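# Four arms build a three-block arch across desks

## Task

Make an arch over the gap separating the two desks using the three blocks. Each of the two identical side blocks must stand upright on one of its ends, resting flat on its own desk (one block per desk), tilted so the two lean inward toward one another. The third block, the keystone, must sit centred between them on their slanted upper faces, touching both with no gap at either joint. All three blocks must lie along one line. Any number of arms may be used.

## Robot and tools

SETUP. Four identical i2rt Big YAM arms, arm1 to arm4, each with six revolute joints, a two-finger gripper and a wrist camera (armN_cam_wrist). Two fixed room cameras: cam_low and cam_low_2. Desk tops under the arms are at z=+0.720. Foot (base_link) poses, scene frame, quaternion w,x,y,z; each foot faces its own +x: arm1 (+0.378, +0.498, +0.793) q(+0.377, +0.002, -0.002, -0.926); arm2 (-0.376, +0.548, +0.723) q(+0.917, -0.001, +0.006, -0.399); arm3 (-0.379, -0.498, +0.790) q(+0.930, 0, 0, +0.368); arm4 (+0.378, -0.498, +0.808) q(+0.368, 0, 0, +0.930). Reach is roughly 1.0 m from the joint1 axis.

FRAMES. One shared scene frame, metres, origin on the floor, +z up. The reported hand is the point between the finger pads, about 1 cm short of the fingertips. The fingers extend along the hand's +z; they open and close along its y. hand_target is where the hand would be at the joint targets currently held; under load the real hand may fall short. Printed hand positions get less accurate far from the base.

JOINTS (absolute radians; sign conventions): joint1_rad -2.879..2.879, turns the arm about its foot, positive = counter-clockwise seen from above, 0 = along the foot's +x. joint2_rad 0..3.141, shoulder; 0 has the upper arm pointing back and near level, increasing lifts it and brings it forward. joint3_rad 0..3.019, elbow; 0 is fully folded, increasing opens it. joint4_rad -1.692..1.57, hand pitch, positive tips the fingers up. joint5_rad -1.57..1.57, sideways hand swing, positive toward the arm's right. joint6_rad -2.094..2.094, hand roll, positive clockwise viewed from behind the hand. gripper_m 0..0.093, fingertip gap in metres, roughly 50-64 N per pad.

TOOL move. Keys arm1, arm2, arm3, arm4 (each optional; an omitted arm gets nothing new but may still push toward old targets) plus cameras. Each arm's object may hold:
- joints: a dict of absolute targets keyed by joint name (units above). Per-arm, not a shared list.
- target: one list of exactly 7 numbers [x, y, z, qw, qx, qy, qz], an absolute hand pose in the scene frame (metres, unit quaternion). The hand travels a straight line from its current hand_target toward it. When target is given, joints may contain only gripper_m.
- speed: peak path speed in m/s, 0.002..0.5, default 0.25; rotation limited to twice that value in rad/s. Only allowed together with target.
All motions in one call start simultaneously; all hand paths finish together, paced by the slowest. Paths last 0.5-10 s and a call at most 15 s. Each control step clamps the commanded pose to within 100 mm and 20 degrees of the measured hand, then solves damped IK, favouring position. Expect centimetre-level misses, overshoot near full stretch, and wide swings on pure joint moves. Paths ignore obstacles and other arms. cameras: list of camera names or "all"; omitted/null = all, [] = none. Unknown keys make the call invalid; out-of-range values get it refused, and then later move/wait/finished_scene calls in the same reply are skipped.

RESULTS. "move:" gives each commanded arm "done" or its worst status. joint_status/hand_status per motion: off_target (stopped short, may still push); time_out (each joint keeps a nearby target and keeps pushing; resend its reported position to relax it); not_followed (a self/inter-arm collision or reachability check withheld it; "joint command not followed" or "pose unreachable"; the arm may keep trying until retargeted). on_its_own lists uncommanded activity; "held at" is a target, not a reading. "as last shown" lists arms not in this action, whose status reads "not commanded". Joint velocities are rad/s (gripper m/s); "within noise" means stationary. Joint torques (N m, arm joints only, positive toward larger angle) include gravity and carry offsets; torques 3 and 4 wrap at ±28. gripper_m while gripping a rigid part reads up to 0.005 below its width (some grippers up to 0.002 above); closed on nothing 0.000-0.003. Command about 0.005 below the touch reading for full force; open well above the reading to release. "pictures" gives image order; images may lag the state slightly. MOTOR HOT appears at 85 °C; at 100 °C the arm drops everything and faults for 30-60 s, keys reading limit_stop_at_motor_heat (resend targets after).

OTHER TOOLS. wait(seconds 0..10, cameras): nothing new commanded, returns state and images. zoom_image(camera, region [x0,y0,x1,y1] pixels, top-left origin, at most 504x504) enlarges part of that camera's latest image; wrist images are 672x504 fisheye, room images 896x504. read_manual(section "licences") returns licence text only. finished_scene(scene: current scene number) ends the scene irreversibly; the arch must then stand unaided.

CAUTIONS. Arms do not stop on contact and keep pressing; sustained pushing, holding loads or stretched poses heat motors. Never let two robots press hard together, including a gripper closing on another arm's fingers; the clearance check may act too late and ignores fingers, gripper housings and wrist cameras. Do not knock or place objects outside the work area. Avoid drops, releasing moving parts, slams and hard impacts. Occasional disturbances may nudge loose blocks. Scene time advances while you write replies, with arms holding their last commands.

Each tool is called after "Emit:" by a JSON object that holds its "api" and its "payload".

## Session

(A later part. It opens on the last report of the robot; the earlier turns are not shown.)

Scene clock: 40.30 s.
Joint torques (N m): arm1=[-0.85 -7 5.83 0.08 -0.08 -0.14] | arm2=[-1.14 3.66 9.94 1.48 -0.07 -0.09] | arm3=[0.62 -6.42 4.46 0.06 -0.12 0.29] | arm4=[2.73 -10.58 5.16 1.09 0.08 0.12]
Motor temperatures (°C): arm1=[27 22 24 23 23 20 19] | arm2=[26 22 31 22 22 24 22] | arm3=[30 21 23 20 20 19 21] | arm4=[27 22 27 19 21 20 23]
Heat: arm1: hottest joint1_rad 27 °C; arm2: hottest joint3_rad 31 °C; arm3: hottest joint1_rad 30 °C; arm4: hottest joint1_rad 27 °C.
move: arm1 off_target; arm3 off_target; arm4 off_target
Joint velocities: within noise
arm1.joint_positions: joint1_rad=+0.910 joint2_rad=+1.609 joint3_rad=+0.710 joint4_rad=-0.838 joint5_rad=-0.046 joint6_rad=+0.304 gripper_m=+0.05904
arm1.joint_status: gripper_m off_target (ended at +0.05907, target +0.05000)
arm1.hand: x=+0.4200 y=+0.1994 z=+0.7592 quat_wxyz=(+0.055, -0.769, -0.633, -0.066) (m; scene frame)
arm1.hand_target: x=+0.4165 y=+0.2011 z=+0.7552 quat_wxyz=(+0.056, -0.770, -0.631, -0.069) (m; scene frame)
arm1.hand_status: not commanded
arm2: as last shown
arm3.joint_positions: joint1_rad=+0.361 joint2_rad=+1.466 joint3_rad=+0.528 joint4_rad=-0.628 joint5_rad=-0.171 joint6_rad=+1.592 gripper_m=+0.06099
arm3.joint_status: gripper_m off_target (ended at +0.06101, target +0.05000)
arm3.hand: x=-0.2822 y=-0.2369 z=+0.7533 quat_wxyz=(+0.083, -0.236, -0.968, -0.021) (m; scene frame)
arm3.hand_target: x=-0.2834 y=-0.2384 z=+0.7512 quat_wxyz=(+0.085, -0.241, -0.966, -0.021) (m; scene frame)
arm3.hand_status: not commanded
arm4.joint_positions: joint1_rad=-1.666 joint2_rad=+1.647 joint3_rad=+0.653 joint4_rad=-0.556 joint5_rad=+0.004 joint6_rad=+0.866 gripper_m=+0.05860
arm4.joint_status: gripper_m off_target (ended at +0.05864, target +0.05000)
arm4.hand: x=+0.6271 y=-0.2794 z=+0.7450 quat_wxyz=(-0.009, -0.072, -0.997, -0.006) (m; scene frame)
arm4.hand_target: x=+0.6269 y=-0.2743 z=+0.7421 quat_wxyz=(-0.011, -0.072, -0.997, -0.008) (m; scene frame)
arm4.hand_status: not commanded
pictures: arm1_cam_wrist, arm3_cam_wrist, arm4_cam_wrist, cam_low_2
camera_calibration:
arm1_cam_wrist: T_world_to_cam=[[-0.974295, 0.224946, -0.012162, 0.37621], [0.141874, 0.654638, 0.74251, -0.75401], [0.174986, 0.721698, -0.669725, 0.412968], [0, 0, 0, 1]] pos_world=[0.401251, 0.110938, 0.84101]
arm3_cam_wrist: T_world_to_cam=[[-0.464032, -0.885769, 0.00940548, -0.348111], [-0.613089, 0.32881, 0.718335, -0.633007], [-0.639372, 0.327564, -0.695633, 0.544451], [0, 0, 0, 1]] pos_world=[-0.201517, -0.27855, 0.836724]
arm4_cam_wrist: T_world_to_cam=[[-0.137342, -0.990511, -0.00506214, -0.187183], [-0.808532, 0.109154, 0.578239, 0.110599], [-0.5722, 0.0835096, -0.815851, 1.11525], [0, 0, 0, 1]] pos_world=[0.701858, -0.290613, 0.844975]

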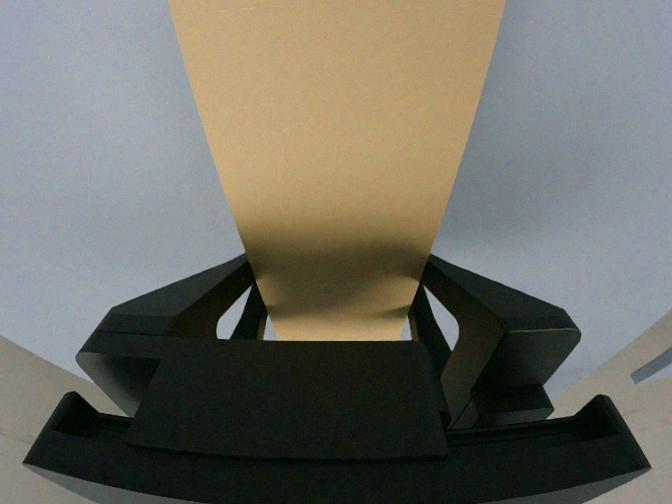

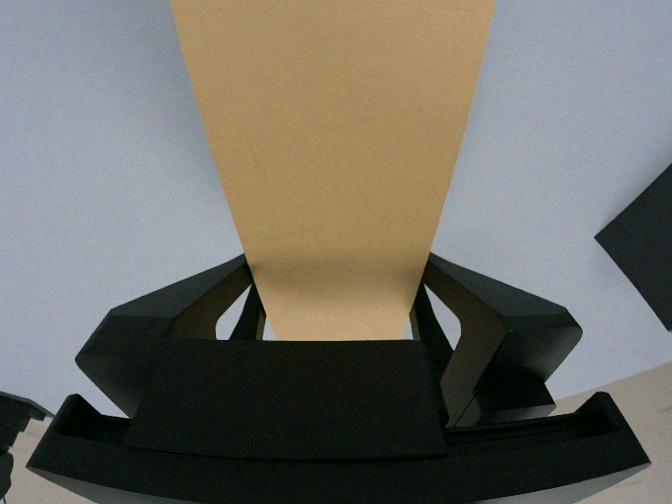

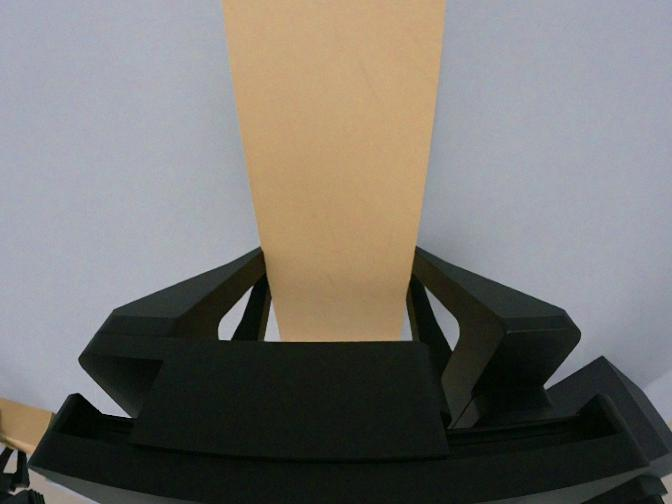

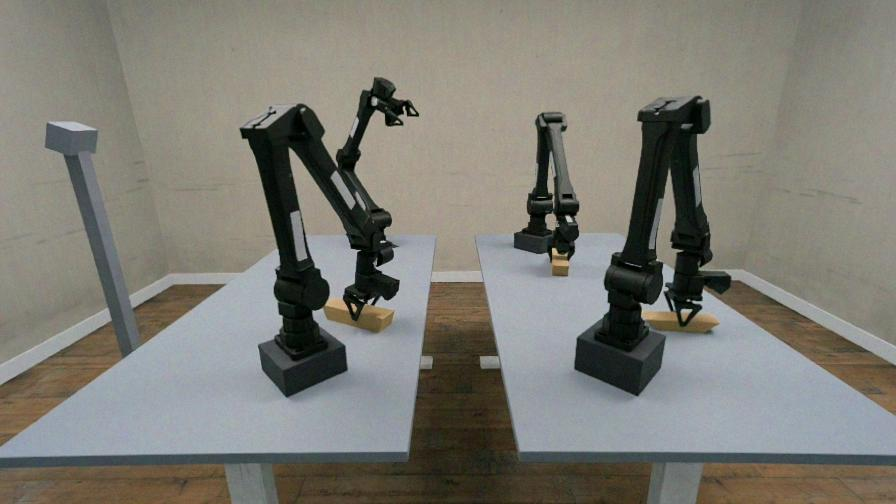

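Emit:
{"api": "move", "payload": {"arm3": {"target":[-0.280,-0.235,0.90,0.085,-0.241,-0.966,-0.021]}, "arm1": {"target":[0.413,0.195,0.90,0.056,-0.770,-0.631,-0.069]}, "arm4": {"target":[0.615,-0.275,1.0,-0.011,-0.072,-0.9976,-0.008]}, "cameras": []}}

Emit:
{"api": "move", "payload": {"arm3": {"target":[-0.17,-0.02,1.0,-0.5053,0,-0.863,0]}, "arm1": {"target":[0.17,0.02,1.0,0,-0.8616,0,0.5075]}}}

Scene clock: 43.93 s.
Joint torques (N m): arm1=[-1.03 -8.64 15.12 -1.1 -0.01 -0.16] | arm2=[-1.03 3.49 9.96 1.58 -0.09 -0.09] | arm3=[0.15 -6.01 12.81 -0.92 -0.15 0.23] | arm4=[2.84 -9.41 12.79 -0.29 0.1 0.13]
Motor temperatures (°C): arm1=[27 22 24 23 23 20 20] | arm2=[26 22 31 22 22 24 22] | arm3=[30 21 24 20 20 19 21] | arm4=[27 22 28 19 21 20 24]
Heat: arm1: hottest joint1_rad 27 °C; arm2: hottest joint3_rad 31 °C; arm3: hottest joint1_rad 30 °C; arm4: hottest joint3_rad 28 °C.
move: arm1 off_target; arm3 off_target; arm4 off_target
Joint velocities: within noise
arm1.joint_positions: joint1_rad=+0.903 joint2_rad=+1.369 joint3_rad=+0.817 joint4_rad=-1.267 joint5_rad=-0.046 joint6_rad=+0.302 gripper_m=+0.05904
arm1.joint_status: not commanded
arm1.hand: x=+0.4147 y=+0.2229 z=+0.8711 quat_wxyz=(+0.088, -0.768, -0.628, -0.088) (m; scene frame)
arm1.hand_target: x=+0.4130 y=+0.1959 z=+0.8995 quat_wxyz=(+0.055, -0.772, -0.629, -0.067) (m; scene frame)
arm1.hand_status: off_target (0.040 m and 4.3 deg from the pose sent, 0.141 m and 0.4 deg at the start)
arm2: as last shown
arm3.joint_positions: joint1_rad=+0.361 joint2_rad=+1.163 joint3_rad=+0.666 joint4_rad=-1.141 joint5_rad=-0.171 joint6_rad=+1.589 gripper_m=+0.06099
arm3.joint_status: not commanded
arm3.hand: x=-0.2925 y=-0.2581 z=+0.8704 quat_wxyz=(+0.091, -0.237, -0.967, +0.014) (m; scene frame)
arm3.hand_target: x=-0.2798 y=-0.2345 z=+0.8997 quat_wxyz=(+0.084, -0.239, -0.967, -0.026) (m; scene frame)
arm3.hand_status: off_target (0.040 m and 4.1 deg from the pose sent, 0.147 m and 0.7 deg at the start)
arm4.joint_positions: joint1_rad=-1.644 joint2_rad=+1.195 joint3_rad=+0.943 joint4_rad=-1.346 joint5_rad=+0.004 joint6_rad=+0.886 gripper_m=+0.05861
arm4.joint_status: not commanded
arm4.hand: x=+0.6055 y=-0.2892 z=+0.9746 quat_wxyz=(+0.008, -0.071, -0.997, +0.011) (m; scene frame)
arm4.hand_target: x=+0.6145 y=-0.2757 z=+0.9998 quat_wxyz=(-0.011, -0.071, -0.997, -0.009) (m; scene frame)
arm4.hand_status: off_target (0.031 m and 3.1 deg from the pose sent, 0.255 m and 0.3 deg at the start)
pictures: none
No camera images: "cameras" was empty.

Scene clock: 48.57 s.
Joint torques (N m): arm1=[-1.03 -11.52 17.5 -0.24 1.39 0.05] | arm2=[-0.79 3.6 9.98 1.52 -0.09 -0.1] | arm3=[2.02 -13.27 13.31 0.23 1.46 0.04] | arm4=[2.78 -9.41 12.77 -0.24 0.11 0.12]
Motor temperatures (°C): arm1=[27 23 25 23 23 20 20] | arm2=[26 22 32 22 22 24 22] | arm3=[30 21 25 20 21 19 21] | arm4=[27 22 28 19 21 20 24]
Heat: arm1: hottest joint1_rad 27 °C; arm2: hottest joint3_rad 32 °C; arm3: hottest joint1_rad 30 °C; arm4: hottest joint3_rad 28 °C.
move: arm1 off_target; arm3 off_target
Joint velocities: within noise
arm1.joint_positions: joint1_rad=+0.695 joint2_rad=+1.626 joint3_rad=+1.148 joint4_rad=-0.981 joint5_rad=+1.026 joint6_rad=+1.318 gripper_m=+0.05908
arm1.joint_status: not commanded
arm1.hand: x=+0.1831 y=+0.0477 z=+0.9602 quat_wxyz=(+0.038, -0.871, -0.038, +0.489) (m; scene frame)
arm1.hand_target: x=+0.1721 y=+0.0255 z=+1.0000 quat_wxyz=(+0.003, -0.864, -0.005, +0.504) (m; scene frame)
arm1.hand_status: off_target (0.050 m and 6.6 deg from the pose sent, 0.343 m and 103.8 deg at the start)
arm2: as last shown
arm3.joint_positions: joint1_rad=+0.687 joint2_rad=+1.627 joint3_rad=+1.176 joint4_rad=-1.021 joint5_rad=+1.020 joint6_rad=+1.357 gripper_m=+0.06097
arm3.joint_status: not commanded
arm3.hand: x=-0.1714 y=-0.0504 z=+0.9651 quat_wxyz=(-0.487, +0.012, -0.872, +0.041) (m; scene frame)
arm3.hand_target: x=-0.1725 y=-0.0246 z=+0.9999 quat_wxyz=(-0.501, +0.000, -0.865, +0.003) (m; scene frame)
arm3.hand_status: off_target (0.046 m and 5.4 deg from the pose sent, 0.297 m and 75.9 deg at the start)
arm4.joint_positions: joint1_rad=-1.644 joint2_rad=+1.195 joint3_rad=+0.943 joint4_rad=-1.347 joint5_rad=+0.004 joint6_rad=+0.886 gripper_m=+0.05861
arm4.joint_status: not commanded
arm4.hand: x=+0.6051 y=-0.2894 z=+0.9746 quat_wxyz=(+0.009, -0.071, -0.997, +0.012) (m; scene frame)
arm4.hand_target: x=+0.6142 y=-0.2758 z=+0.9998 quat_wxyz=(-0.011, -0.070, -0.997, -0.009) (m; scene frame)
arm4.hand_status: not commanded
pictures: arm1_cam_wrist, arm2_cam_wrist, arm3_cam_wrist, arm4_cam_wrist, cam_low, cam_low_2
camera_calibration:
arm1_cam_wrist: T_world_to_cam=[[-0.0288421, 0.997325, 0.0671675, -0.104053], [0.93621, 0.0504979, -0.347795, 0.15994], [-0.350257, 0.0528517, -0.935161, 1.08138], [0, 0, 0, 1]] pos_world=[0.226021, 0.0385458, 1.07388]
arm2_cam_wrist: T_world_to_cam=[[-0.656907, -0.658749, -0.366774, 0.613599], [-0.450242, 0.732933, -0.509992, 0.312301], [0.604777, -0.16988, -0.778065, 1.30729], [0, 0, 0, 1]] pos_world=[-0.246929, 0.397394, 1.40148]
arm3_cam_wrist: T_world_to_cam=[[-0.0306742, -0.996085, 0.0829089, -0.135785], [-0.925107, -0.00311513, -0.379693, 0.210909], [0.378464, -0.0883464, -0.92139, 1.07295], [0, 0, 0, 1]] pos_world=[-0.215124, -0.0398056, 1.07994]
arm4_cam_wrist: T_world_to_cam=[[-0.134235, -0.990396, 0.0331038, -0.237951], [-0.786998, 0.126848, 0.603775, -0.0716435], [-0.602176, 0.0549952, -0.796467, 1.28188], [0, 0, 0, 1]] pos_world=[0.683594, -0.297076, 1.07211]

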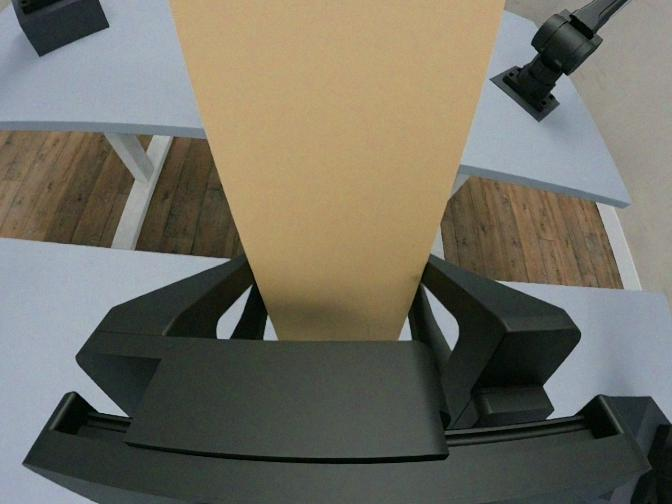

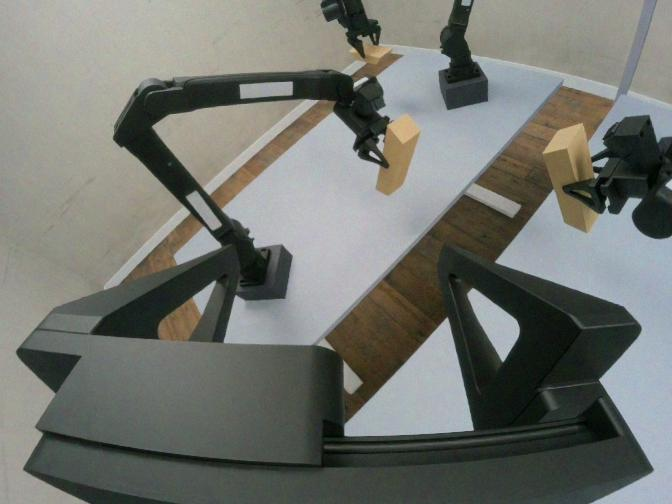

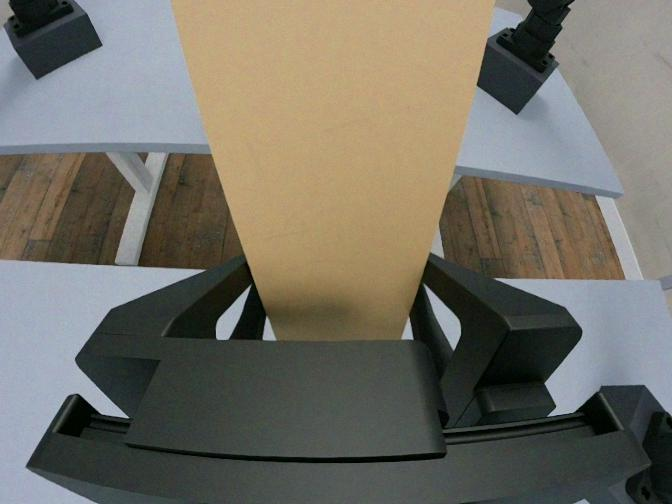

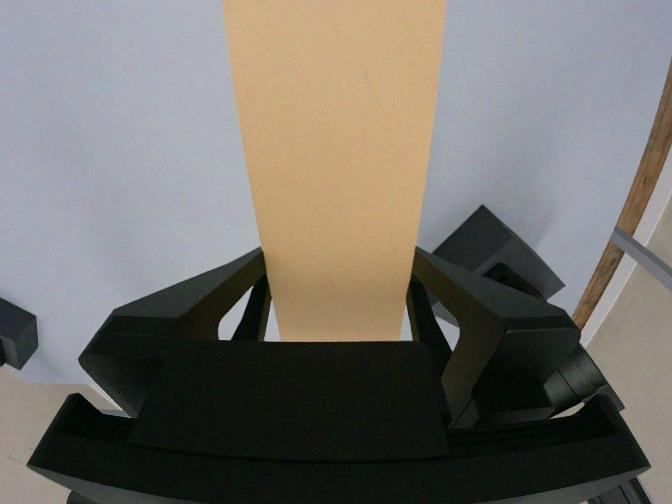

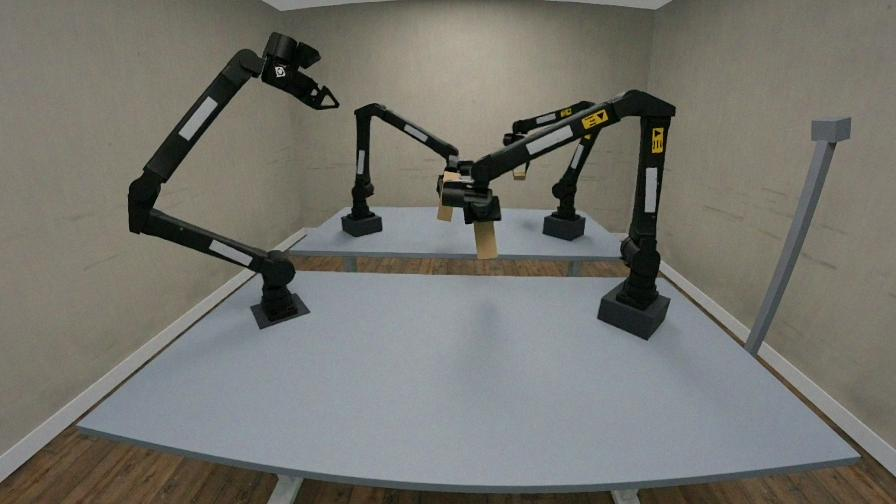

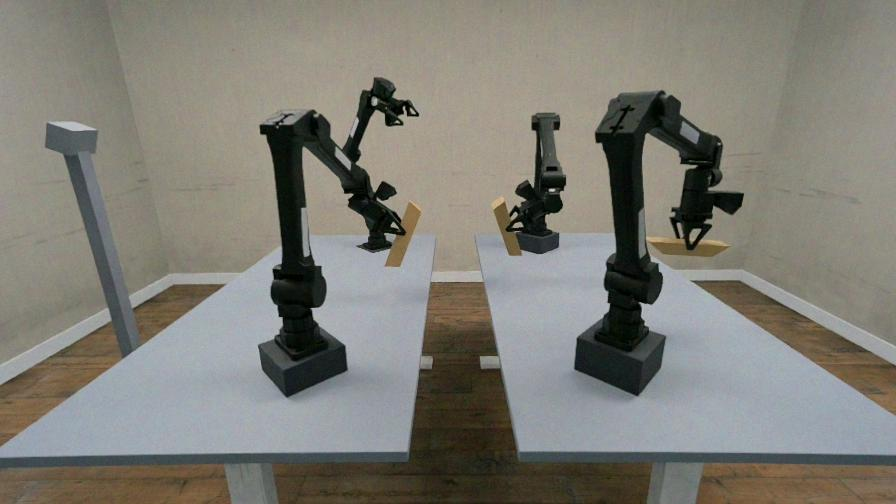

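Emit:
{"api": "move", "payload": {"arm3": {"target":[-0.115,0.022,0.900,-0.518,-0.012,-0.8545,-0.038],"speed":0.12}, "arm1": {"target":[0.103,-0.025,0.904,-0.035,-0.852,0.033,0.521],"speed":0.12}, "arm4": {"target":[0.41,-0.19,1.08,0,0.3827,-0.9239,0]}}}

Emit:
{"api": "zoom_image", "payload": {"camera": "cam_low_2", "region": [400, 190, 520, 310]}}

Emit:
{"api": "zoom_image", "payload": {"camera": "cam_low", "region": [420, 190, 520, 290]}}

Emit:
{"api": "zoom_image", "payload": {"camera": "arm2_cam_wrist", "region": [340, 60, 640, 300]}}

Scene clock: 56.03 s.
Joint torques (N m): arm1=[-0.85 -13.98 14.45 1.13 1.01 -0.15] | arm2=[-0.91 3.66 10.03 1.58 -0.08 -0.07] | arm3=[-0.44 -15.85 7.86 1.03 0.85 0.06] | arm4=[2.49 -7.71 13.34 -0.29 0.09 -0.13]
Motor temperatures (°C): arm1=[27 23 26 23 24 20 20] | arm2=[26 22 32 22 22 24 22] | arm3=[30 22 27 20 21 19 22] | arm4=[27 22 30 19 21 20 25]
Heat: arm1: hottest joint1_rad 27 °C; arm2: hottest joint3_rad 32 °C; arm3: hottest joint1_rad 30 °C; arm4: hottest joint3_rad 30 °C.
move: arm1 off_target; arm3 off_target; arm4 off_target
Joint velocities: within noise
arm1.joint_positions: joint1_rad=+0.582 joint2_rad=+1.852 joint3_rad=+1.148 joint4_rad=-0.502 joint5_rad=+1.030 joint6_rad=+1.165 gripper_m=+0.05908
arm1.joint_status: not commanded
arm1.hand: x=+0.1178 y=+0.0007 z=+0.8693 quat_wxyz=(-0.003, -0.862, +0.008, +0.507) (m; scene frame)
arm1.hand_target: x=+0.1041 y=-0.0223 z=+0.9050 quat_wxyz=(-0.037, -0.852, +0.035, +0.521) (m; scene frame)
arm1.hand_status: off_target (0.046 m and 5.1 deg from the pose sent, 0.122 m and 12.4 deg at the start)
arm2.joint_positions: joint1_rad=-0.068 joint2_rad=+0.615 joint3_rad=+1.398 joint4_rad=-1.168 joint5_rad=-0.283 joint6_rad=+0.288 gripper_m=+0.09396
arm2.joint_status: not commanded
arm2.hand: x=-0.1788 y=+0.3871 z=+1.3047 quat_wxyz=(-0.558, -0.390, -0.730, +0.053) (m; scene frame)
arm2.hand_target: x=-0.1809 y=+0.3898 z=+1.3157 quat_wxyz=(-0.568, -0.385, -0.725, +0.057) (m; scene frame)
arm2.hand_status: not commanded
arm3.joint_positions: joint1_rad=+0.619 joint2_rad=+1.835 joint3_rad=+1.176 joint4_rad=-0.478 joint5_rad=+1.020 joint6_rad=+1.124 gripper_m=+0.06096
arm3.joint_status: not commanded
arm3.hand: x=-0.1244 y=+0.0191 z=+0.8856 quat_wxyz=(-0.511, +0.001, -0.859, -0.027) (m; scene frame)
arm3.hand_target: x=-0.1153 y=+0.0220 z=+0.8998 quat_wxyz=(-0.518, -0.011, -0.855, -0.038) (m; scene frame)
arm3.hand_status: off_target (0.017 m and 2.2 deg from the pose sent, 0.113 m and 10.3 deg at the start)
arm4.joint_positions: joint1_rad=-0.932 joint2_rad=+1.138 joint3_rad=+1.116 joint4_rad=-1.596 joint5_rad=+0.000 joint6_rad=+0.697 gripper_m=+0.05857
arm4.joint_status: not commanded
arm4.hand: x=+0.4116 y=-0.2048 z=+1.0567 quat_wxyz=(+0.011, +0.371, -0.929, +0.021) (m; scene frame)
arm4.hand_target: x=+0.4104 y=-0.1917 z=+1.0795 quat_wxyz=(+0.000, +0.381, -0.925, +0.001) (m; scene frame)
arm4.hand_status: off_target (0.028 m and 3.1 deg from the pose sent, 0.243 m and 53.1 deg at the start)
pictures: arm1_cam_wrist, arm2_cam_wrist, arm3_cam_wrist, arm4_cam_wrist, cam_low, cam_low_2
camera_calibration:
arm1_cam_wrist: T_world_to_cam=[[0.00944278, 0.998791, -0.0482412, 0.0427924], [0.921222, -0.0274529, -0.388068, 0.228585], [-0.388923, -0.0407764, -0.920367, 0.967762], [0, 0, 0, 1]] pos_world=[0.165403, 0.00299641, 0.981467]
arm2_cam_wrist: T_world_to_cam=[[-0.656907, -0.658749, -0.366774, 0.613599], [-0.450242, 0.732933, -0.509992, 0.312301], [0.604777, -0.16988, -0.778065, 1.30729], [0, 0, 0, 1]] pos_world=[-0.246929, 0.397394, 1.40148]
arm3_cam_wrist: T_world_to_cam=[[0.0177089, -0.998767, -0.0463705, 0.062107], [-0.903261, 0.00390546, -0.429075, 0.270736], [0.428727, 0.049483, -0.902078, 0.97458], [0, 0, 0, 1]] pos_world=[-0.174383, 0.0127479, 0.998193]
arm4_cam_wrist: T_world_to_cam=[[0.692917, -0.719945, 0.0392991, -0.47447], [-0.581876, -0.526181, 0.620125, -0.519702], [-0.425777, -0.452562, -0.783518, 1.03579], [0, 0, 0, 1]] pos_world=[0.467383, -0.14629, 1.15249]

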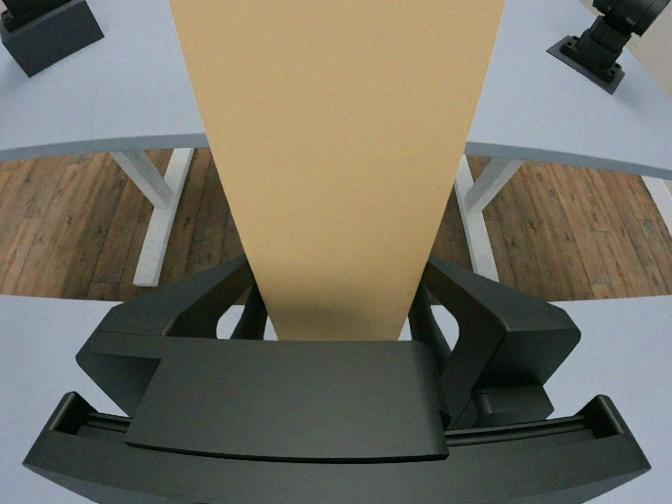

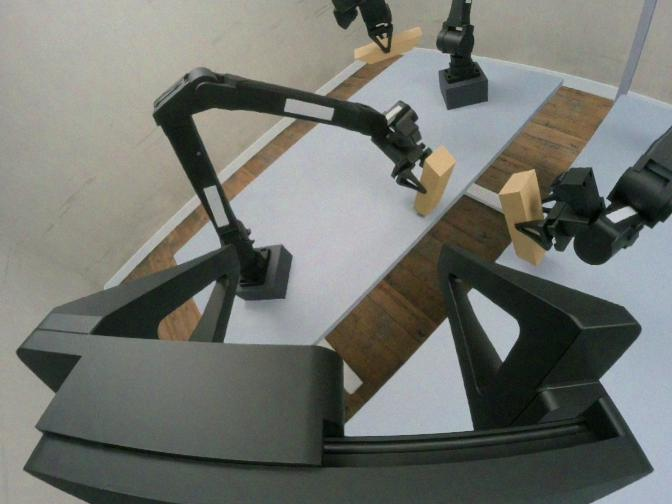

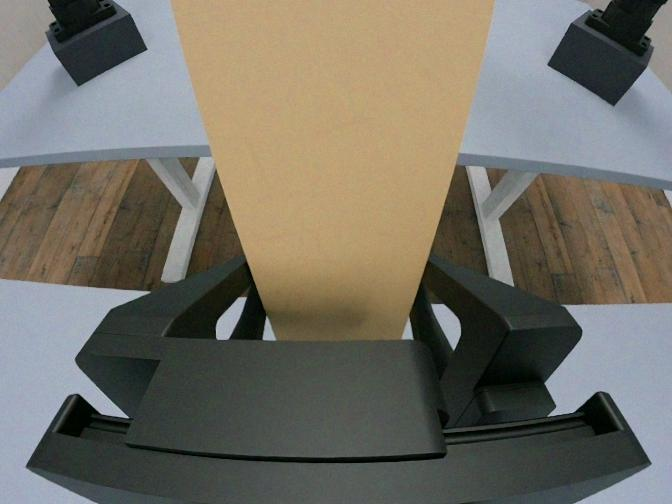

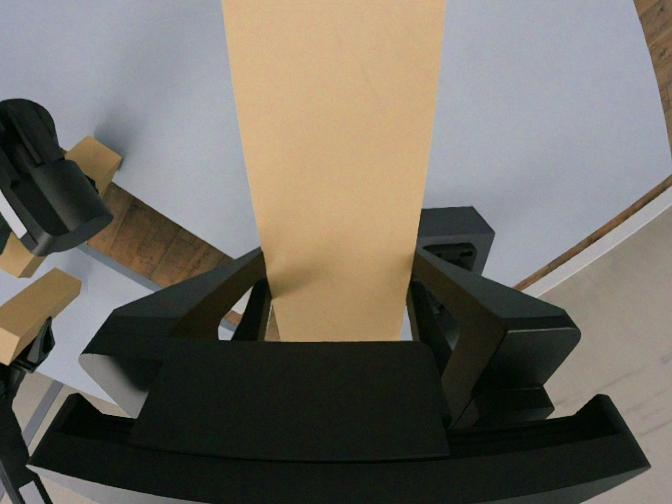

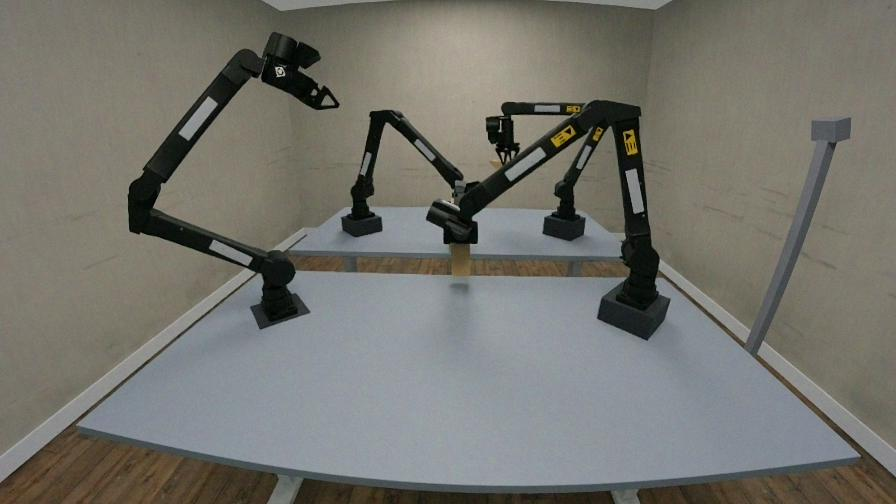

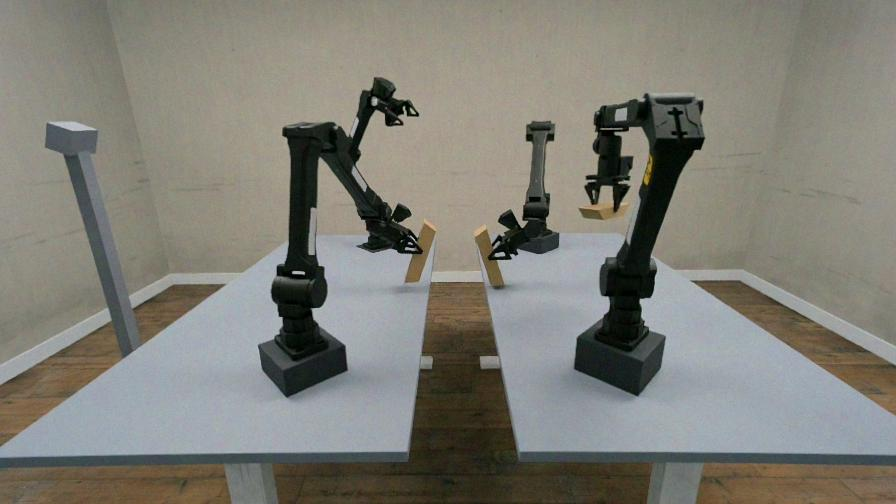

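Scaled by 4.200 from the camera's 896x504 image, which has a finer 1280x720 frame.

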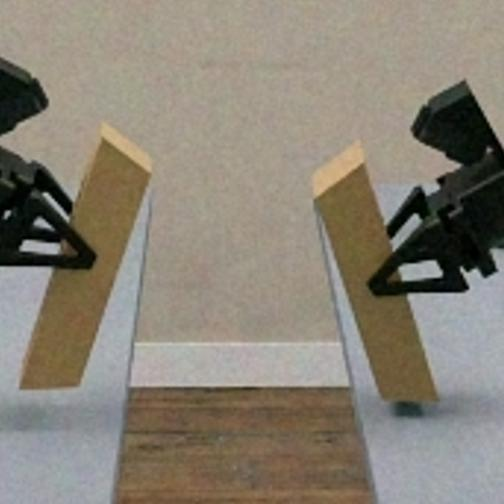

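Scaled by 5.040 from the camera's 896x504 image, which has a finer 1280x720 frame.

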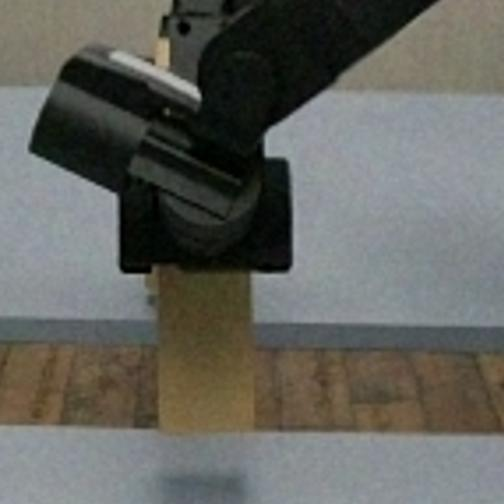

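Scaled by 1.680 from the camera's 672x504 image, which has a finer 960x720 frame.

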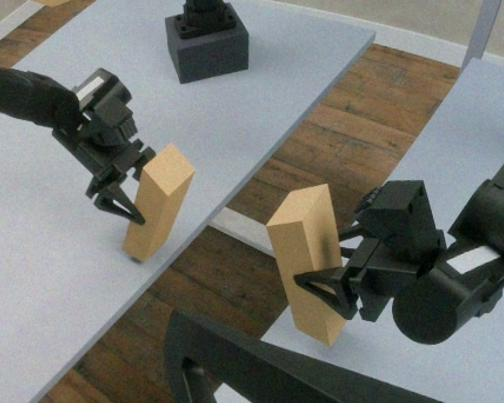

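Emit:
{"api": "move", "payload": {"arm3": {"target":[-0.102,0.022,0.877,-0.518,-0.0126,-0.855,-0.011],"speed":0.1}, "arm1": {"target":[0.103,-0.039,0.893,-0.035,-0.852,0.033,0.521],"speed":0.1}, "arm4": {"target":[0.03,-0.20,1.10,0,1,0,0],"speed":0.3}}}

Emit:
{"api": "zoom_image", "payload": {"camera": "cam_low_2", "region": [400, 190, 520, 310]}}

Emit:
{"api": "zoom_image", "payload": {"camera": "cam_low", "region": [420, 190, 520, 290]}}

Emit:
{"api": "zoom_image", "payload": {"camera": "arm2_cam_wrist", "region": [340, 60, 640, 300]}}

Scene clock: 71.57 s.
Joint torques (N m): arm1=[-0.5 -13.98 15.61 1.01 1.08 -0.09] | arm2=[-1.08 3.9 9.94 1.51 -0.09 -0.08] | arm3=[-0.21 -16.21 9.77 0.18 1.35 0.16] | arm4=[2.32 -13.63 13.37 -0.32 -0.13 -0.15]
Motor temperatures (°C): arm1=[27 24 28 23 24 20 21] | arm2=[26 22 33 22 22 24 22] | arm3=[29 23 27 20 22 19 22] | arm4=[27 22 33 19 21 20 25]
Heat: arm1: hottest joint3_rad 28 °C; arm2: hottest joint3_rad 33 °C; arm3: hottest joint1_rad 29 °C; arm4: hottest joint3_rad 33 °C.
move: arm1 off_target; arm3 off_target; arm4 off_target
Joint velocities: within noise
arm1.joint_positions: joint1_rad=+0.582 joint2_rad=+1.892 joint3_rad=+1.169 joint4_rad=-0.500 joint5_rad=+1.030 joint6_rad=+1.163 gripper_m=+0.05908
arm1.joint_status: not commanded
arm1.hand: x=+0.1165 y=-0.0056 z=+0.8560 quat_wxyz=(+0.005, -0.863, +0.003, +0.506) (m; scene frame)
arm1.hand_target: x=+0.1045 y=-0.0353 z=+0.8946 quat_wxyz=(-0.035, -0.852, +0.033, +0.521) (m; scene frame)
arm1.hand_status: off_target (0.052 m and 6.1 deg from the pose sent, 0.049 m and 5.1 deg at the start)
arm2: as last shown
arm3.joint_positions: joint1_rad=+0.599 joint2_rad=+1.892 joint3_rad=+1.176 joint4_rad=-0.476 joint5_rad=+1.020 joint6_rad=+1.123 gripper_m=+0.06097
arm3.joint_status: not commanded
arm3.hand: x=-0.1148 y=+0.0114 z=+0.8555 quat_wxyz=(-0.506, +0.007, -0.862, +0.001) (m; scene frame)
arm3.hand_target: x=-0.1022 y=+0.0211 z=+0.8773 quat_wxyz=(-0.518, -0.013, -0.855, -0.011) (m; scene frame)
arm3.hand_status: off_target (0.027 m and 3.1 deg from the pose sent, 0.024 m and 2.6 deg at the start)
arm4.joint_positions: joint1_rad=+0.039 joint2_rad=+1.528 joint3_rad=+1.537 joint4_rad=-1.630 joint5_rad=+0.011 joint6_rad=-0.692 gripper_m=+0.05850
arm4.joint_status: not commanded
arm4.hand: x=+0.0442 y=-0.2058 z=+1.0775 quat_wxyz=(+0.012, +1.000, -0.011, +0.023) (m; scene frame)
arm4.hand_target: x=+0.0329 y=-0.2000 z=+1.0998 quat_wxyz=(-0.002, +1.000, -0.001, +0.005) (m; scene frame)
arm4.hand_status: off_target (0.027 m and 3.2 deg from the pose sent, 0.384 m and 136.5 deg at the start)
pictures: arm1_cam_wrist, arm2_cam_wrist, arm3_cam_wrist, arm4_cam_wrist, cam_low, cam_low_2
camera_calibration:
arm1_cam_wrist: T_world_to_cam=[[0.00883179, 0.999495, -0.0305265, 0.0333893], [0.922603, -0.0199182, -0.385235, 0.222006], [-0.385649, -0.0247615, -0.922313, 0.956119], [0, 0, 0, 1]] pos_world=[0.163608, -0.00527552, 0.968385]
arm2_cam_wrist: T_world_to_cam=[[-0.656907, -0.658749, -0.366774, 0.613599], [-0.450242, 0.732933, -0.509992, 0.312301], [0.604777, -0.16988, -0.778065, 1.30729], [0, 0, 0, 1]] pos_world=[-0.246929, 0.397394, 1.40148]
arm3_cam_wrist: T_world_to_cam=[[-0.00151242, -0.999962, 0.00860432, 0.00363867], [-0.908089, -0.00222991, -0.418771, 0.257269], [0.418775, -0.00844685, -0.908051, 0.948293], [0, 0, 0, 1]] pos_world=[-0.163493, 0.0122223, 0.968804]
arm4_cam_wrist: T_world_to_cam=[[0.0158734, 0.999751, -0.0157025, 0.221641], [0.778256, -0.00249396, 0.627943, -0.707665], [0.627747, -0.0221881, -0.778101, 0.93134], [0, 0, 0, 1]] pos_world=[-0.0374198, -0.202686, 1.17253]

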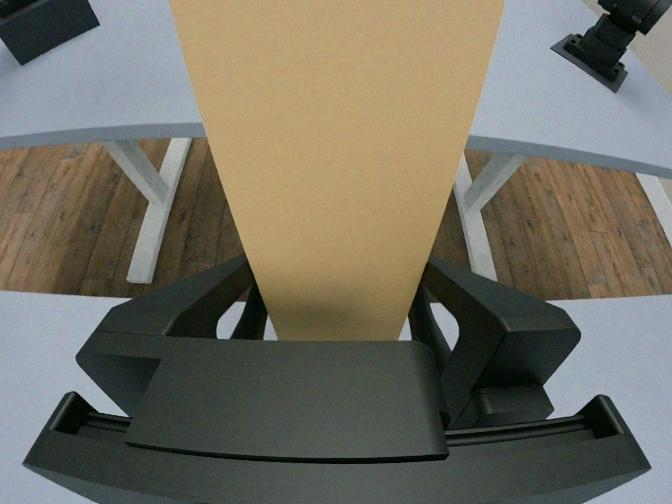

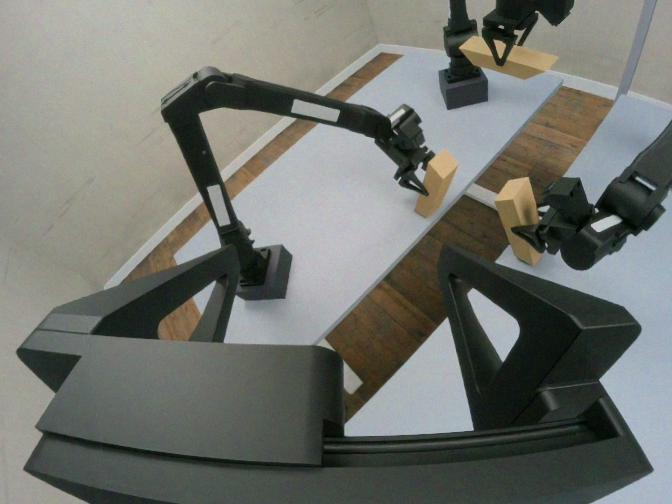

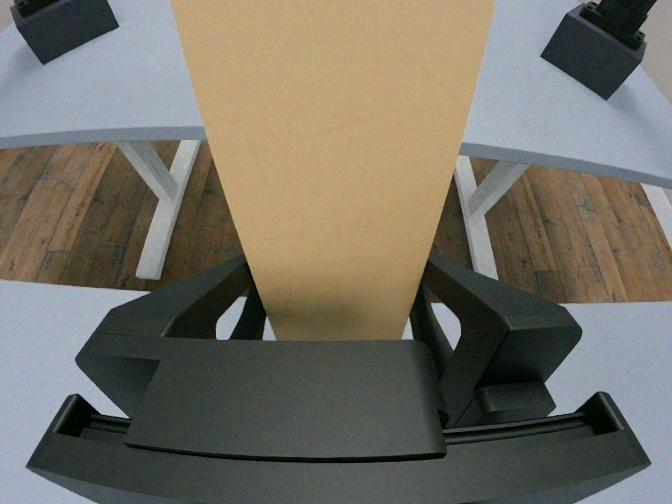

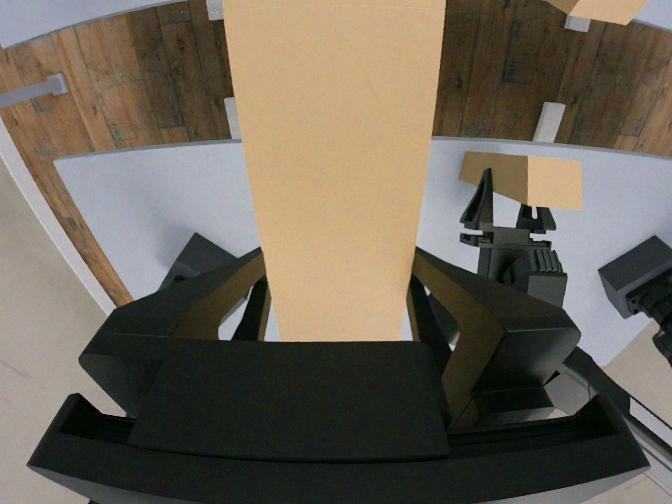

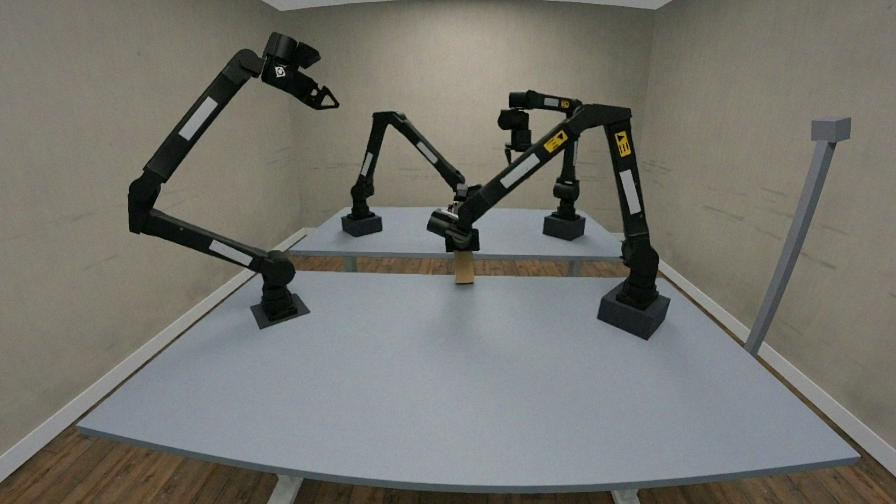

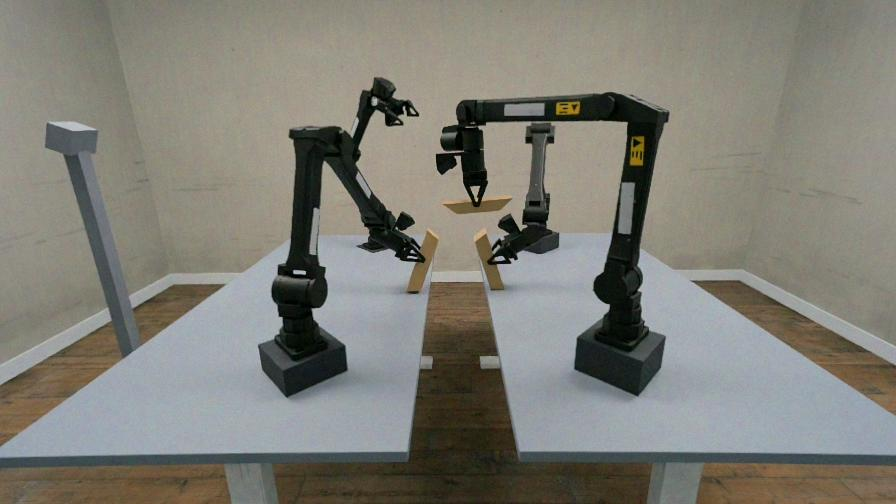

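Scaled by 4.200 from the camera's 896x504 image, which has a finer 1280x720 frame.

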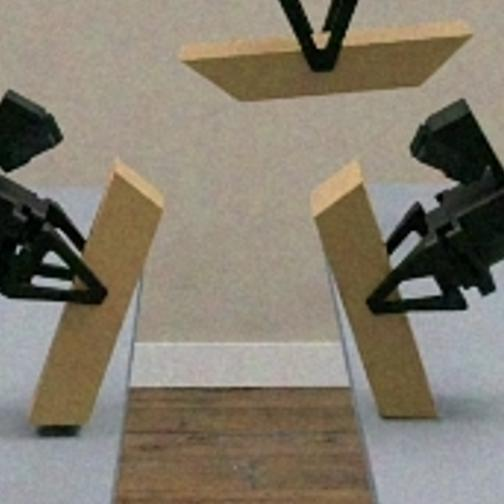

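Scaled by 5.040 from the camera's 896x504 image, which has a finer 1280x720 frame.

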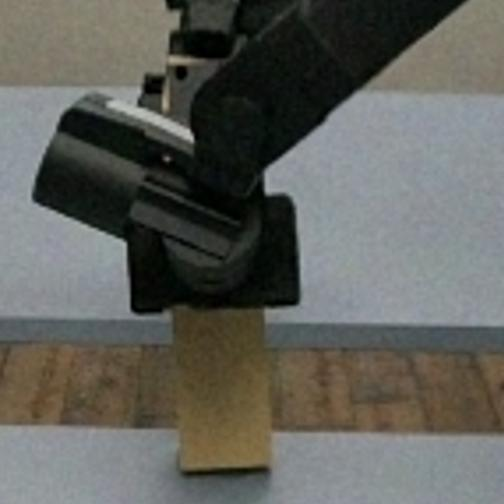

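Scaled by 1.680 from the camera's 672x504 image, which has a finer 960x720 frame.

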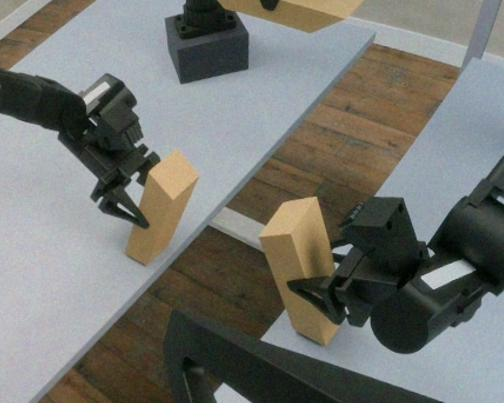

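Emit:
{"api": "zoom_image", "payload": {"camera": "arm4_cam_wrist", "region": [440, 0, 672, 240]}}

Emit:
{"api": "zoom_image", "payload": {"camera": "arm2_cam_wrist", "region": [400, 130, 560, 290]}}

Emit:
{"api": "zoom_image", "payload": {"camera": "cam_low", "region": [445, 225, 485, 290]}}

Scaled by 2.100 from the camera's 672x504 image, which has a finer 960x720 frame.

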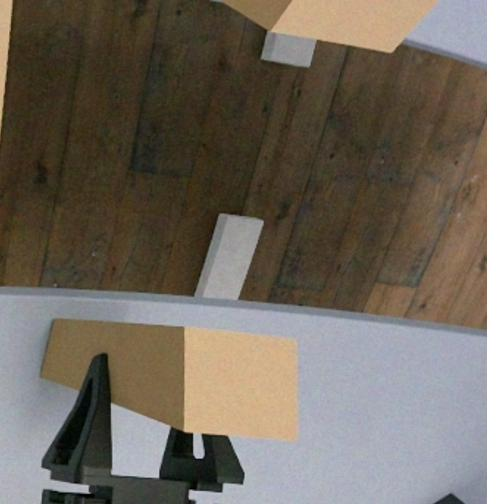

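Scaled by 3.150 from the camera's 672x504 image, which has a finer 960x720 frame.

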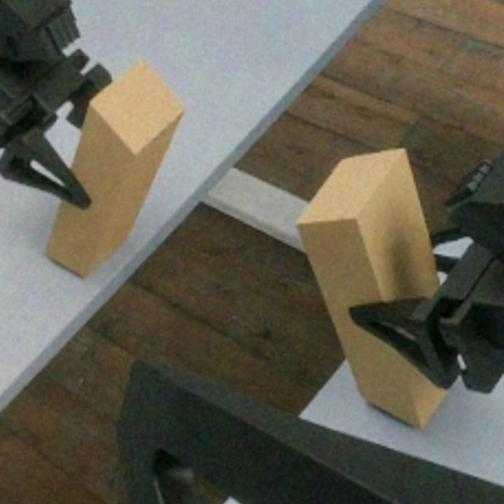

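Scaled by 7.754 from the camera's 896x504 image, which has a finer 1280x720 frame.

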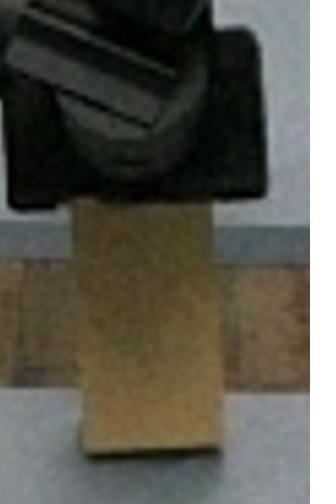

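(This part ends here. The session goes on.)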